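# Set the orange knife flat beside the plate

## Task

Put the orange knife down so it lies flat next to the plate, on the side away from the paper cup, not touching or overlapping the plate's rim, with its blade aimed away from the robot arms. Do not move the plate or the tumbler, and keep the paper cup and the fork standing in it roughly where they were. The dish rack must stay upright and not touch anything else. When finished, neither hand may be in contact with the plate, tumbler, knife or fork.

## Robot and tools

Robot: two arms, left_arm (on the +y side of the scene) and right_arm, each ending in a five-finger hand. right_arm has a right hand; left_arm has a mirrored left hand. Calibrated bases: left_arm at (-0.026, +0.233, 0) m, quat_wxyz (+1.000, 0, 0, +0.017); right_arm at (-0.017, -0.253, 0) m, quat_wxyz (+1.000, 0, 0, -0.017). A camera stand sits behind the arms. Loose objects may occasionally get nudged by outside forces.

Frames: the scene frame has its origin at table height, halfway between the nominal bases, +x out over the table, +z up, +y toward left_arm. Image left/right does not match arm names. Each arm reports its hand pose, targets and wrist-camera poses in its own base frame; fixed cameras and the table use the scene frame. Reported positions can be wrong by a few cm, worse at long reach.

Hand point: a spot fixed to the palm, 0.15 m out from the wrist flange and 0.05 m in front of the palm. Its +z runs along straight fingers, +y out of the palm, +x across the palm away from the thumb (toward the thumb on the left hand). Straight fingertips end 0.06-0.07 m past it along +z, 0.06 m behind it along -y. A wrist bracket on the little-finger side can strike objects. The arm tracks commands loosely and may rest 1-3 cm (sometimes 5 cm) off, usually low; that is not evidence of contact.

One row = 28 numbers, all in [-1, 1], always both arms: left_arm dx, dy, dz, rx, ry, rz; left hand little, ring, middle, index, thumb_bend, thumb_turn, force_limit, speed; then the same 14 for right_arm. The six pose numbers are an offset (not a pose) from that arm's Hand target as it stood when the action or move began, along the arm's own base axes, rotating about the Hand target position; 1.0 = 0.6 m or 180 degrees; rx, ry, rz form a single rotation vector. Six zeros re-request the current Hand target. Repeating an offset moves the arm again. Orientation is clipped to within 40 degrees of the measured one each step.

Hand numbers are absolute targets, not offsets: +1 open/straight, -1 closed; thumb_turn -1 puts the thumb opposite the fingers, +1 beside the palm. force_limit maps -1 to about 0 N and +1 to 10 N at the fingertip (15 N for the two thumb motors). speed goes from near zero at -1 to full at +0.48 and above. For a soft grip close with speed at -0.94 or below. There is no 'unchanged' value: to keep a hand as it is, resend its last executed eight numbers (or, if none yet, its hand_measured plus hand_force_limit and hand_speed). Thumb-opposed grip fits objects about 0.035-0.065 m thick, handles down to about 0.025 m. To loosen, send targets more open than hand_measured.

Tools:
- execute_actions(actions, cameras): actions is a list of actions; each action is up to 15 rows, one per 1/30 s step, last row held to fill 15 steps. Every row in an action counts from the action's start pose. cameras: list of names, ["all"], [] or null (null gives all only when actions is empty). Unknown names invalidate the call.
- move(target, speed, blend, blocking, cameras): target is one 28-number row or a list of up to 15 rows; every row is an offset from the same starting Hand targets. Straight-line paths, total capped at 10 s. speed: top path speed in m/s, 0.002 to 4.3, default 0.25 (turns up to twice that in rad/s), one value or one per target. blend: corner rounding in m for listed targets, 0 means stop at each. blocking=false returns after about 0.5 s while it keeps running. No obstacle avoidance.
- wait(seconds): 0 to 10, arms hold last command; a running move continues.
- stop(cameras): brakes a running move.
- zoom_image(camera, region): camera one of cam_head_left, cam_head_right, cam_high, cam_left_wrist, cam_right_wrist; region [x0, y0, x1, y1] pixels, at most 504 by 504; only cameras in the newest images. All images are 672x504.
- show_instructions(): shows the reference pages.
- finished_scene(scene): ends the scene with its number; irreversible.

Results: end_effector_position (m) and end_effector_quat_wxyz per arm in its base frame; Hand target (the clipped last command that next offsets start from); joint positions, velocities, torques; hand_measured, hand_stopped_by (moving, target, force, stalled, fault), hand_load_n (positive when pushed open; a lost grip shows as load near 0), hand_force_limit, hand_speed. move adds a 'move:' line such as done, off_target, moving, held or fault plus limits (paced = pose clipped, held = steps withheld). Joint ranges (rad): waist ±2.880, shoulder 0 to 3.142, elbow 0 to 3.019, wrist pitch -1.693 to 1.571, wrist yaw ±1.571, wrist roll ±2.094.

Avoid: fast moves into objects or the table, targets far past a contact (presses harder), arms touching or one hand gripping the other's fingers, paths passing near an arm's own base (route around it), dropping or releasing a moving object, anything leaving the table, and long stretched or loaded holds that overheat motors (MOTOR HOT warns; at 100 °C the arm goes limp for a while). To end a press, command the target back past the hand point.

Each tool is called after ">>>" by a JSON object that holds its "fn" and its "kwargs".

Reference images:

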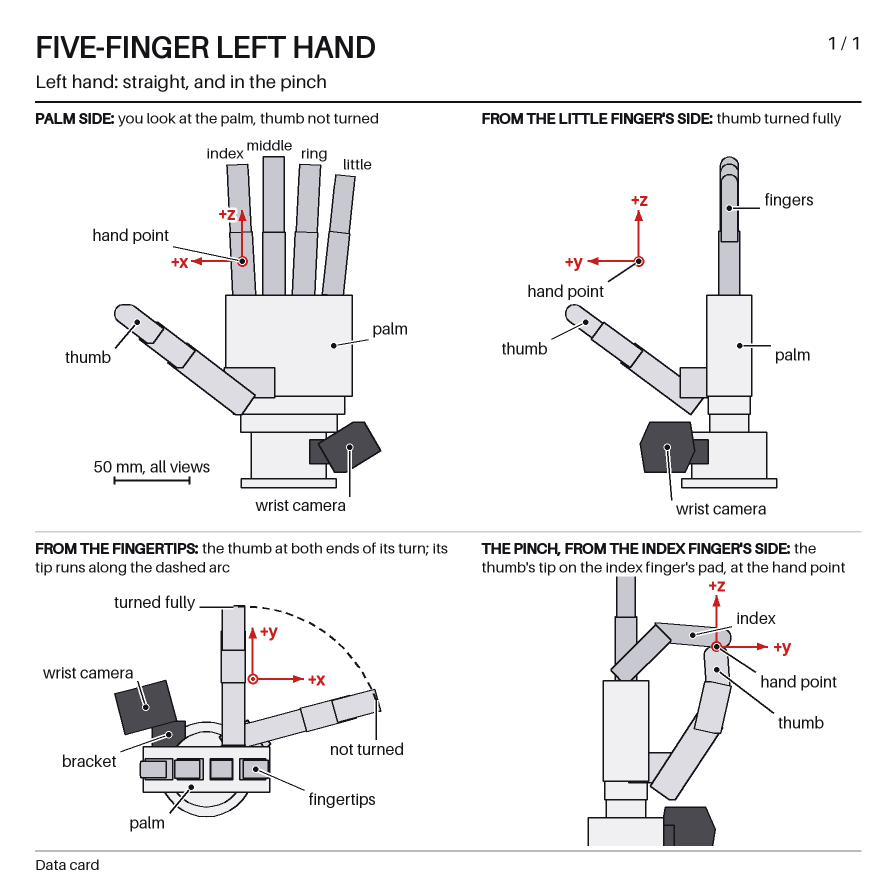

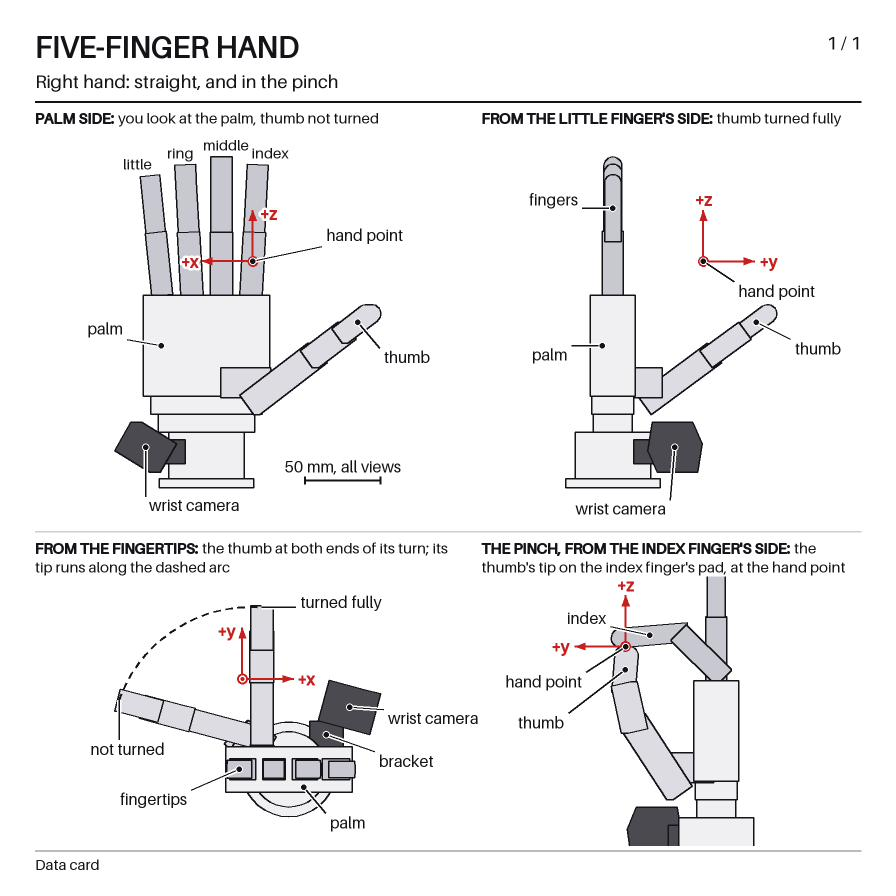

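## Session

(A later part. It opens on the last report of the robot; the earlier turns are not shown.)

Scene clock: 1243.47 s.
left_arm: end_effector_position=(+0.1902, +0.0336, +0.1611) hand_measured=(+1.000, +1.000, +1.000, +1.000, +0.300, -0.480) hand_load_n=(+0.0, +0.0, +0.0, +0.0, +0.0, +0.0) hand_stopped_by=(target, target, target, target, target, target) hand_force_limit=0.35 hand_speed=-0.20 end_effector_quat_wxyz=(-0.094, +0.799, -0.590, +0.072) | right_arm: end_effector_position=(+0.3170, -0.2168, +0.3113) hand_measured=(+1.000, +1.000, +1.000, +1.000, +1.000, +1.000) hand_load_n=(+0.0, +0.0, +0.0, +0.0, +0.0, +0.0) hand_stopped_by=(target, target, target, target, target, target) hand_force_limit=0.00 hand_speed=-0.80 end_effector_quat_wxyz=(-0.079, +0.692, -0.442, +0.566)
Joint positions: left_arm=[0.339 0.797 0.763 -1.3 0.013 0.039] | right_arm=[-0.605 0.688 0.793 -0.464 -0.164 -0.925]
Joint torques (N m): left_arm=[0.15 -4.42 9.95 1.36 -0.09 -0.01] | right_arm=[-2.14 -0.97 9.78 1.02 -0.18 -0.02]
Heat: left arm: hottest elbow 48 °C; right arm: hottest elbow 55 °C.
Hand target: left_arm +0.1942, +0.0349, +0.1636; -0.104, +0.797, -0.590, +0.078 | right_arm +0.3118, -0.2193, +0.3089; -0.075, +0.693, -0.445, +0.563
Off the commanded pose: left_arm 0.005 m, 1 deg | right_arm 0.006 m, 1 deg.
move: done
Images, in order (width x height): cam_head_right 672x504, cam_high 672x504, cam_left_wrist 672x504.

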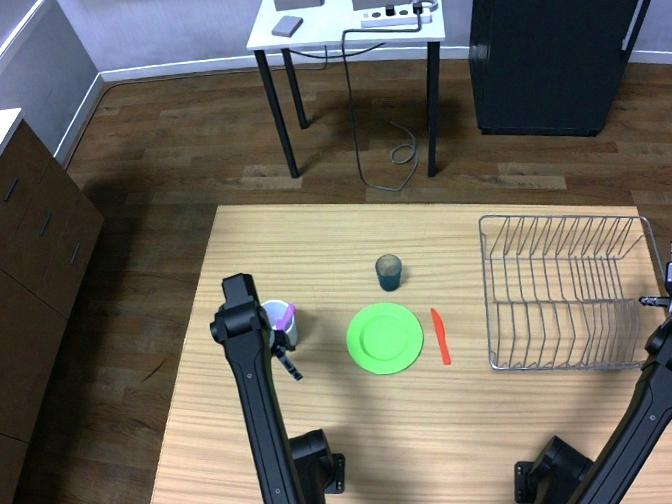

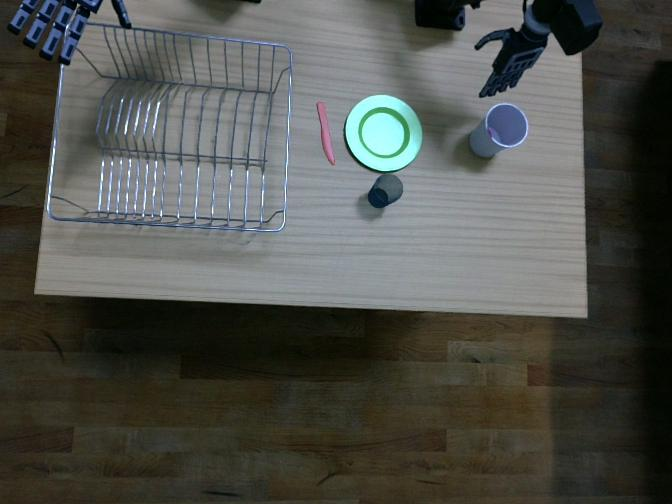

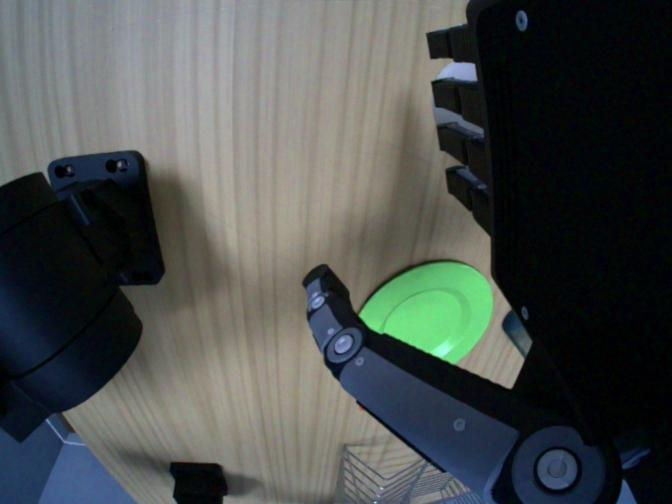

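>>> {"fn": "move", "kwargs": {"target": [[-0.003,0,-0.135,0,0,0,1,1,1,1,0.3,-0.48,0.35,-0.2,0,0,0,0,0,0,1,1,1,1,1,1,0,-0.8],[0.085,0.028,-0.135,0,0,0,1,1,1,1,0.3,-0.48,0.35,-0.2,0,0,0,0,0,0,1,1,1,1,1,1,0,-0.8]], "speed": [0.1,0.05], "cameras": ["cam_head_right","cam_high","cam_left_wrist"]}}

>>> {"fn": "zoom_image", "kwargs": {"camera": "cam_high", "region": [440, 40, 600, 180]}}

Scene clock: 1258.93 s.
left_arm: end_effector_position=(+0.2255, +0.0461, +0.0701) hand_measured=(+1.000, +1.000, +1.000, +1.000, +0.300, -0.480) hand_load_n=(+0.0, +0.0, +0.0, +0.0, +0.0, +0.0) hand_stopped_by=(target, target, target, target, target, target) hand_force_limit=0.35 hand_speed=-0.20 end_effector_quat_wxyz=(-0.085, +0.799, -0.591, +0.066) | right_arm: end_effector_position=(+0.3170, -0.2168, +0.3113) hand_measured=(+1.000, +1.000, +1.000, +1.000, +1.000, +1.000) hand_load_n=(+0.0, +0.0, +0.0, +0.0, +0.0, +0.0) hand_stopped_by=(target, target, target, target, target, target) hand_force_limit=0.00 hand_speed=-0.80 end_effector_quat_wxyz=(-0.079, +0.692, -0.442, +0.566)
Joint positions: left_arm=[0.339 1.004 0.624 -0.975 0.013 0.039] | right_arm=[-0.605 0.688 0.793 -0.464 -0.164 -0.925]
Joint torques (N m): left_arm=[-0.09 -5.25 12.27 1.29 -0.1 -0.06] | right_arm=[-1.55 -2.37 9.81 0.96 -0.18 -0.05]
Heat: left arm: hottest elbow 47 °C; right arm: hottest elbow 55 °C.
Hand target: left_arm +0.2452, +0.0517, +0.0826; -0.104, +0.797, -0.590, +0.078 | right_arm +0.3118, -0.2193, +0.3089; -0.075, +0.693, -0.445, +0.563
Off the commanded pose: left_arm 0.024 m, 3 deg | right_arm 0.006 m, 1 deg.
move: off_target (left_arm)
Images, in order (width x height): cam_head_right 672x504, cam_high 672x504, cam_left_wrist 672x504.

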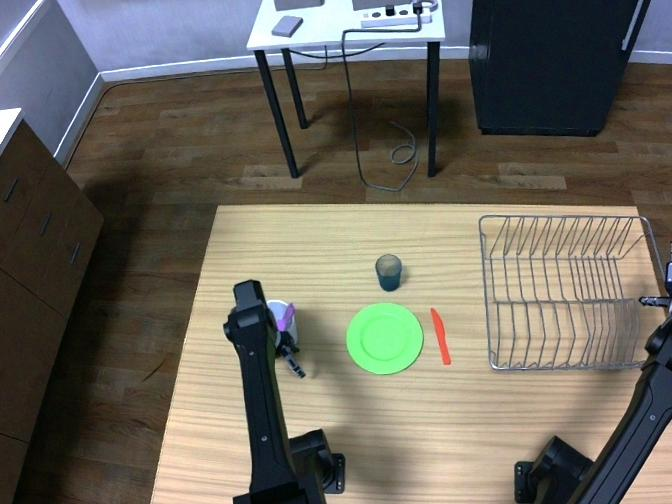

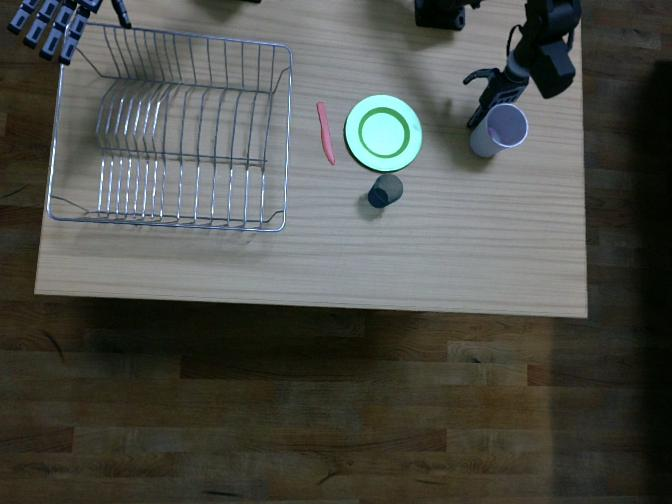

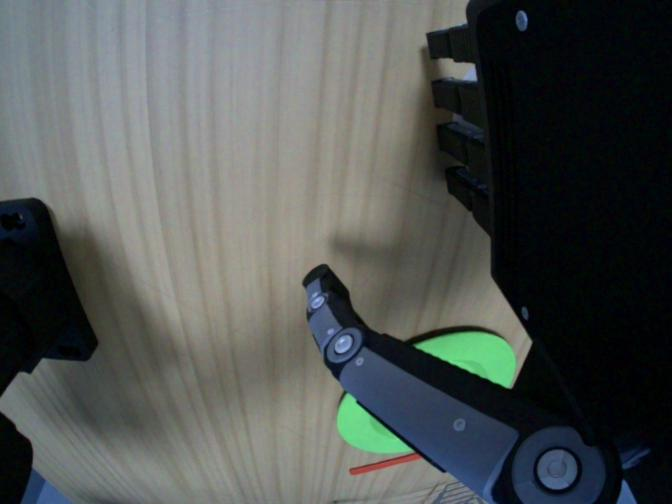

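Scaled by 3.150 from the camera's 672x504 image, which has a finer 960x720 frame.

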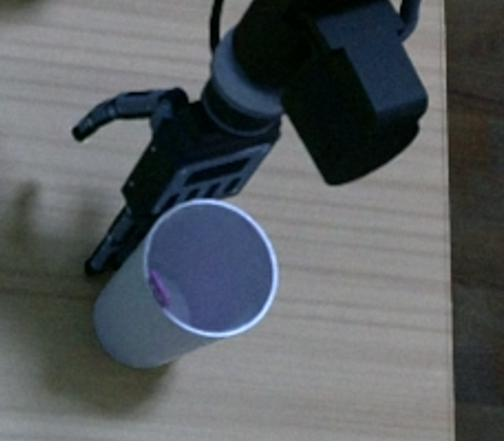

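>>> {"fn": "move", "kwargs": {"target": [[0.06,0.018,0.005,0,0,0,1,1,1,1,0.3,-0.48,0.35,-0.2,0,0,0,0,0,0,1,1,1,1,1,1,0,-0.8]], "speed": [0.05], "cameras": ["cam_head_right","cam_high"]}}

>>> {"fn": "zoom_image", "kwargs": {"camera": "cam_high", "region": [440, 60, 600, 180]}}

Scene clock: 1269.30 s.
left_arm: end_effector_position=(+0.2608, +0.0586, +0.0742) hand_measured=(+1.000, +1.000, +1.000, +1.000, +0.300, -0.480) hand_load_n=(+0.0, +0.0, +0.0, +0.0, +0.0, +0.0) hand_stopped_by=(target, target, target, target, target, target) hand_force_limit=0.35 hand_speed=-0.20 end_effector_quat_wxyz=(-0.087, +0.799, -0.591, +0.067) | right_arm: end_effector_position=(+0.3170, -0.2168, +0.3113) hand_measured=(+1.000, +1.000, +1.000, +1.000, +1.000, +1.000) hand_load_n=(+0.0, +0.0, +0.0, +0.0, +0.0, +0.0) hand_stopped_by=(target, target, target, target, target, target) hand_force_limit=0.00 hand_speed=-0.80 end_effector_quat_wxyz=(-0.079, +0.692, -0.442, +0.566)
Joint positions: left_arm=[0.339 1.117 0.708 -0.944 0.013 0.039] | right_arm=[-0.605 0.688 0.793 -0.464 -0.164 -0.925]
Joint torques (N m): left_arm=[-0.67 -6.48 12.11 1.28 -0.12 -0.11] | right_arm=[-1.9 -1.85 9.66 1.2 -0.21 -0.05]
Heat: left arm: hottest elbow 48 °C; right arm: hottest elbow 55 °C.
Hand target: left_arm +0.2812, +0.0625, +0.0856; -0.104, +0.797, -0.590, +0.078 | right_arm +0.3118, -0.2193, +0.3089; -0.075, +0.693, -0.445, +0.563
Off the commanded pose: left_arm 0.024 m, 2 deg | right_arm 0.006 m, 1 deg.
move: off_target (left_arm)
Images, in order (width x height): cam_head_right 672x504, cam_high 672x504.

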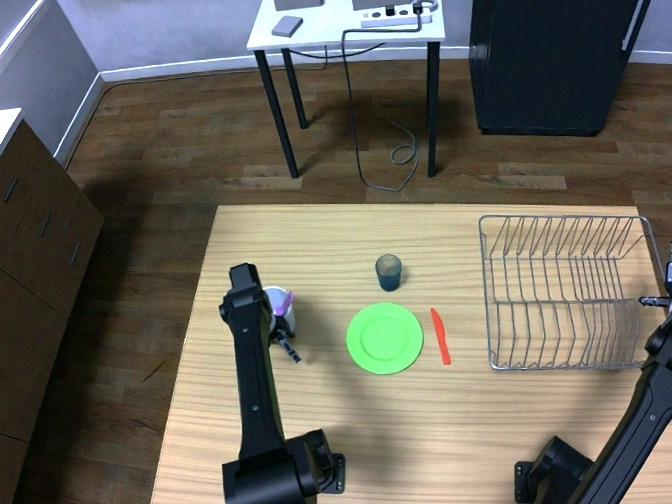

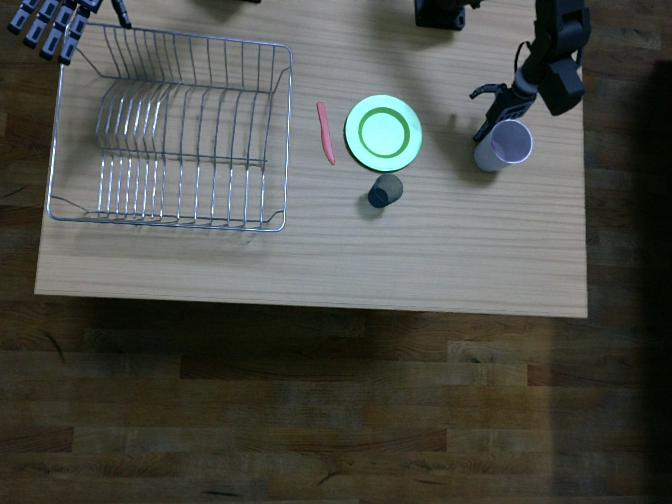

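Scaled by 3.150 from the camera's 672x504 image, which has a finer 960x720 frame.

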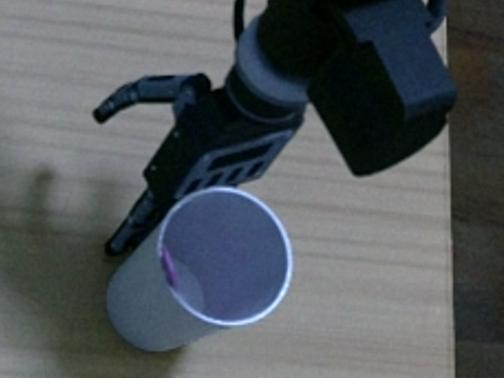

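>>> {"fn": "move", "kwargs": {"target": [[0.019,0.013,0.001,0,0,0,1,1,1,1,0.3,-0.48,0.35,-0.2,0,0,0,0,0,0,1,1,1,1,1,1,0,-0.8]], "speed": [0.04], "cameras": ["cam_head_right","cam_high"]}}

>>> {"fn": "zoom_image", "kwargs": {"camera": "cam_high", "region": [440, 60, 600, 180]}}

Scene clock: 1278.03 s.
left_arm: end_effector_position=(+0.2727, +0.0628, +0.0750) hand_measured=(+1.000, +1.000, +1.000, +1.000, +0.300, -0.480) hand_load_n=(+0.0, +0.0, +0.0, +0.0, +0.0, +0.0) hand_stopped_by=(target, target, target, target, target, target) hand_force_limit=0.35 hand_speed=-0.20 end_effector_quat_wxyz=(-0.086, +0.799, -0.591, +0.066) | right_arm: end_effector_position=(+0.3170, -0.2168, +0.3113) hand_measured=(+1.000, +1.000, +1.000, +1.000, +1.000, +1.000) hand_load_n=(+0.0, +0.0, +0.0, +0.0, +0.0, +0.0) hand_stopped_by=(target, target, target, target, target, target) hand_force_limit=0.00 hand_speed=-0.80 end_effector_quat_wxyz=(-0.079, +0.692, -0.442, +0.566)
Joint positions: left_arm=[0.339 1.154 0.738 -0.936 0.013 0.039] | right_arm=[-0.605 0.688 0.793 -0.464 -0.164 -0.925]
Joint torques (N m): left_arm=[0.21 -6.89 12.18 1.35 -0.01 0.02] | right_arm=[-2.2 -2.43 9.43 1.13 -0.13 -0.02]
Heat: left arm: hottest elbow 48 °C; right arm: hottest elbow 55 °C.
Hand target: left_arm +0.2926, +0.0703, +0.0862; -0.104, +0.797, -0.590, +0.078 | right_arm +0.3118, -0.2193, +0.3089; -0.075, +0.693, -0.445, +0.563
Off the commanded pose: left_arm 0.024 m, 2 deg | right_arm 0.006 m, 1 deg.
move: off_target (left_arm)
Images, in order (width x height): cam_head_right 672x504, cam_high 672x504.

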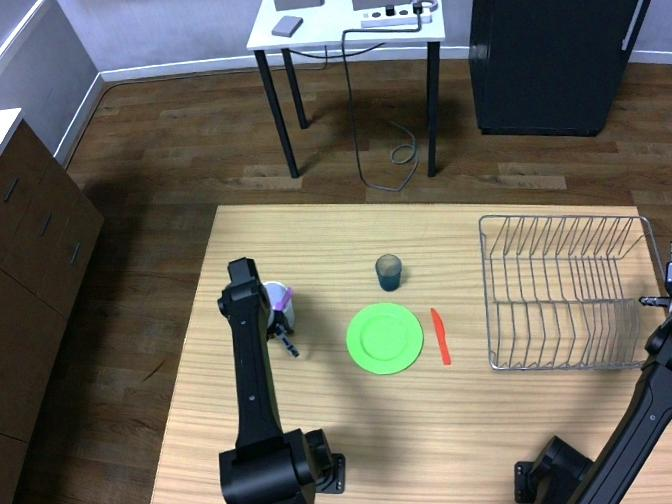

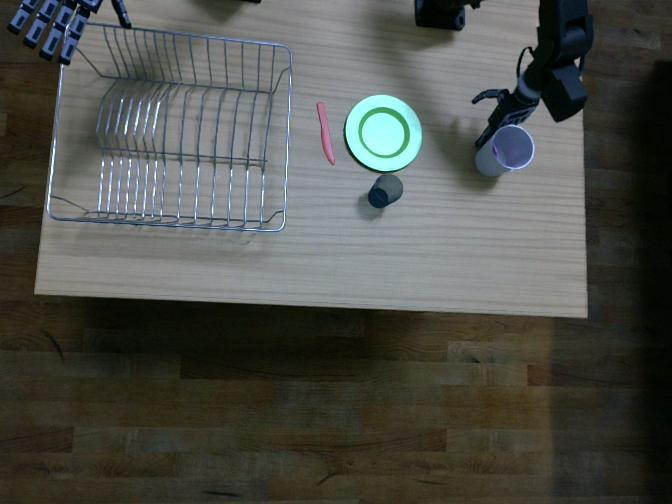

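Scaled by 3.150 from the camera's 672x504 image, which has a finer 960x720 frame.

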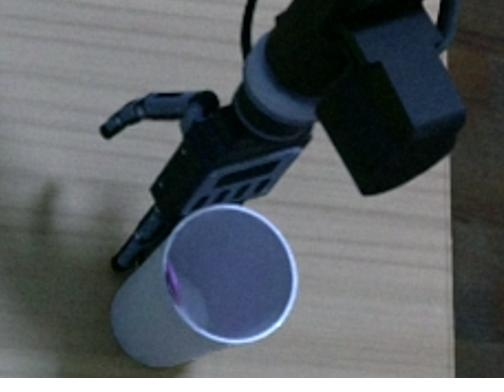

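>>> {"fn": "move", "kwargs": {"target": [[-0.1,-0.03,0,0,0,0,1,1,1,1,0.3,-0.48,0.35,-0.2,0,0,0,0,0,0,1,1,1,1,1,1,0,-0.8],[-0.1,-0.03,0.25,0,0,0,1,1,1,1,0.3,-0.48,0.35,-0.2,0,0,0,0,0,0,1,1,1,1,1,1,0,-0.8]], "speed": [0.08,0.15], "blend": [0.01,0], "cameras": ["cam_head_left","cam_head_right","cam_high"]}}

>>> {"fn": "zoom_image", "kwargs": {"camera": "cam_high", "region": [440, 60, 600, 180]}}

>>> {"fn": "zoom_image", "kwargs": {"camera": "cam_high", "region": [280, 60, 440, 220]}}

Scene clock: 1291.33 s.
left_arm: end_effector_position=(+0.2278, +0.0470, +0.2217) hand_measured=(+1.000, +1.000, +1.000, +1.000, +0.300, -0.480) hand_load_n=(+0.0, +0.0, +0.0, +0.0, +0.0, +0.0) hand_stopped_by=(target, target, target, target, target, target) hand_force_limit=0.35 hand_speed=-0.20 end_effector_quat_wxyz=(-0.092, +0.798, -0.591, +0.071) | right_arm: end_effector_position=(+0.3170, -0.2168, +0.3113) hand_measured=(+1.000, +1.000, +1.000, +1.000, +1.000, +1.000) hand_load_n=(+0.0, +0.0, +0.0, +0.0, +0.0, +0.0) hand_stopped_by=(target, target, target, target, target, target) hand_force_limit=0.00 hand_speed=-0.80 end_effector_quat_wxyz=(-0.079, +0.692, -0.442, +0.566)
Joint positions: left_arm=[0.339 0.922 0.983 -1.398 0.014 0.042] | right_arm=[-0.605 0.688 0.793 -0.464 -0.164 -0.925]
Joint torques (N m): left_arm=[1.03 -5.6 12.6 0.35 0.08 0.1] | right_arm=[-2.32 -1.55 9.57 1.05 -0.15 -0.05]
Heat: left arm: hottest elbow 47 °C; right arm: hottest elbow 55 °C.
Hand target: left_arm +0.2326, +0.0523, +0.2361; -0.104, +0.797, -0.590, +0.078 | right_arm +0.3118, -0.2193, +0.3089; -0.075, +0.693, -0.445, +0.563
Off the commanded pose: left_arm 0.016 m, 2 deg | right_arm 0.006 m, 1 deg.
move: off_target (left_arm)
Images, in order (width x height): cam_head_left 672x504, cam_head_right 672x504, cam_high 672x504.

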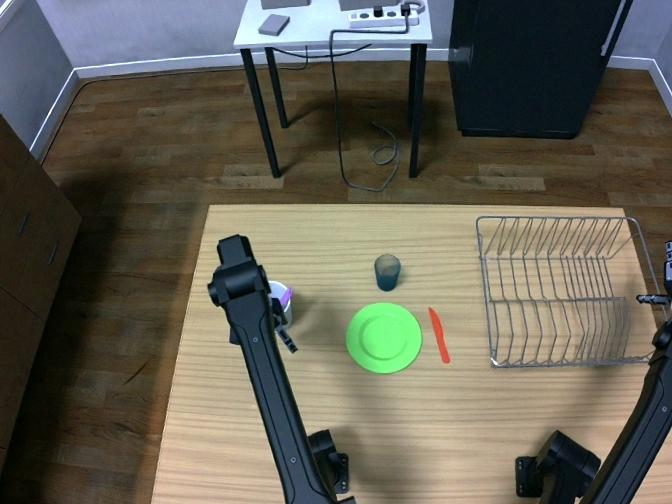

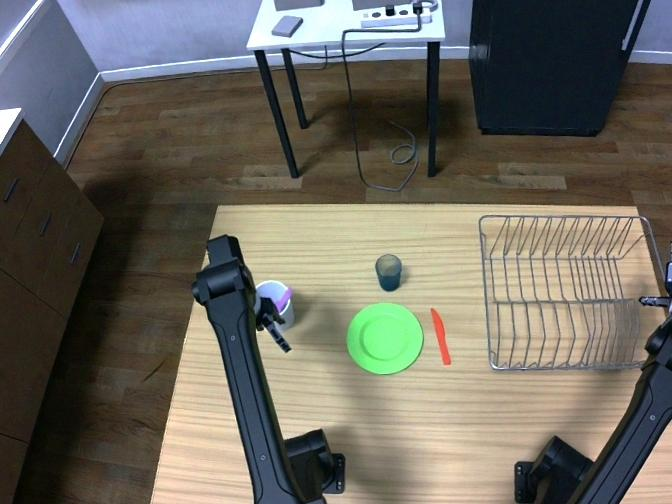

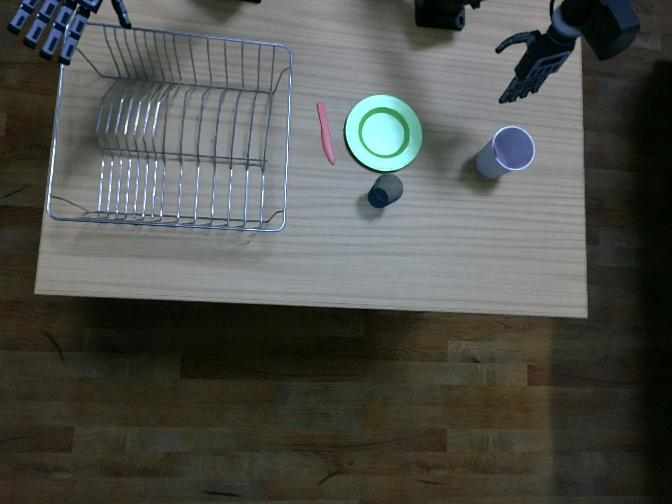

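Scaled by 3.150 from the camera's 672x504 image, which has a finer 960x720 frame.

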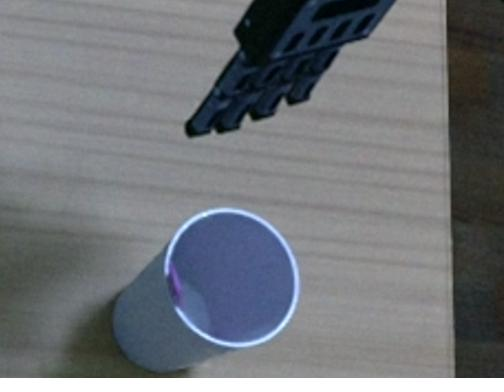

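Scaled by 3.150 from the camera's 672x504 image, which has a finer 960x720 frame.

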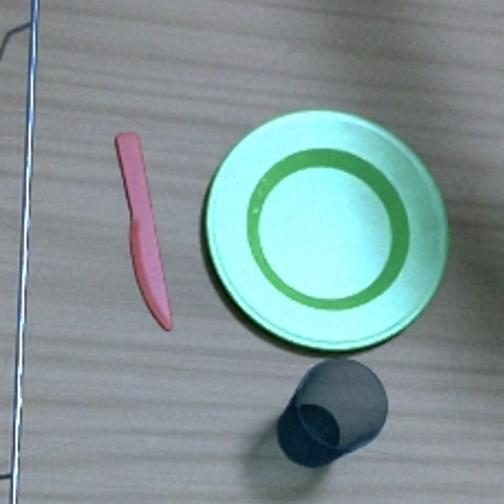

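>>> {"fn": "finished_scene", "kwargs": {"scene": 2}}

The scene is finished: the task was done.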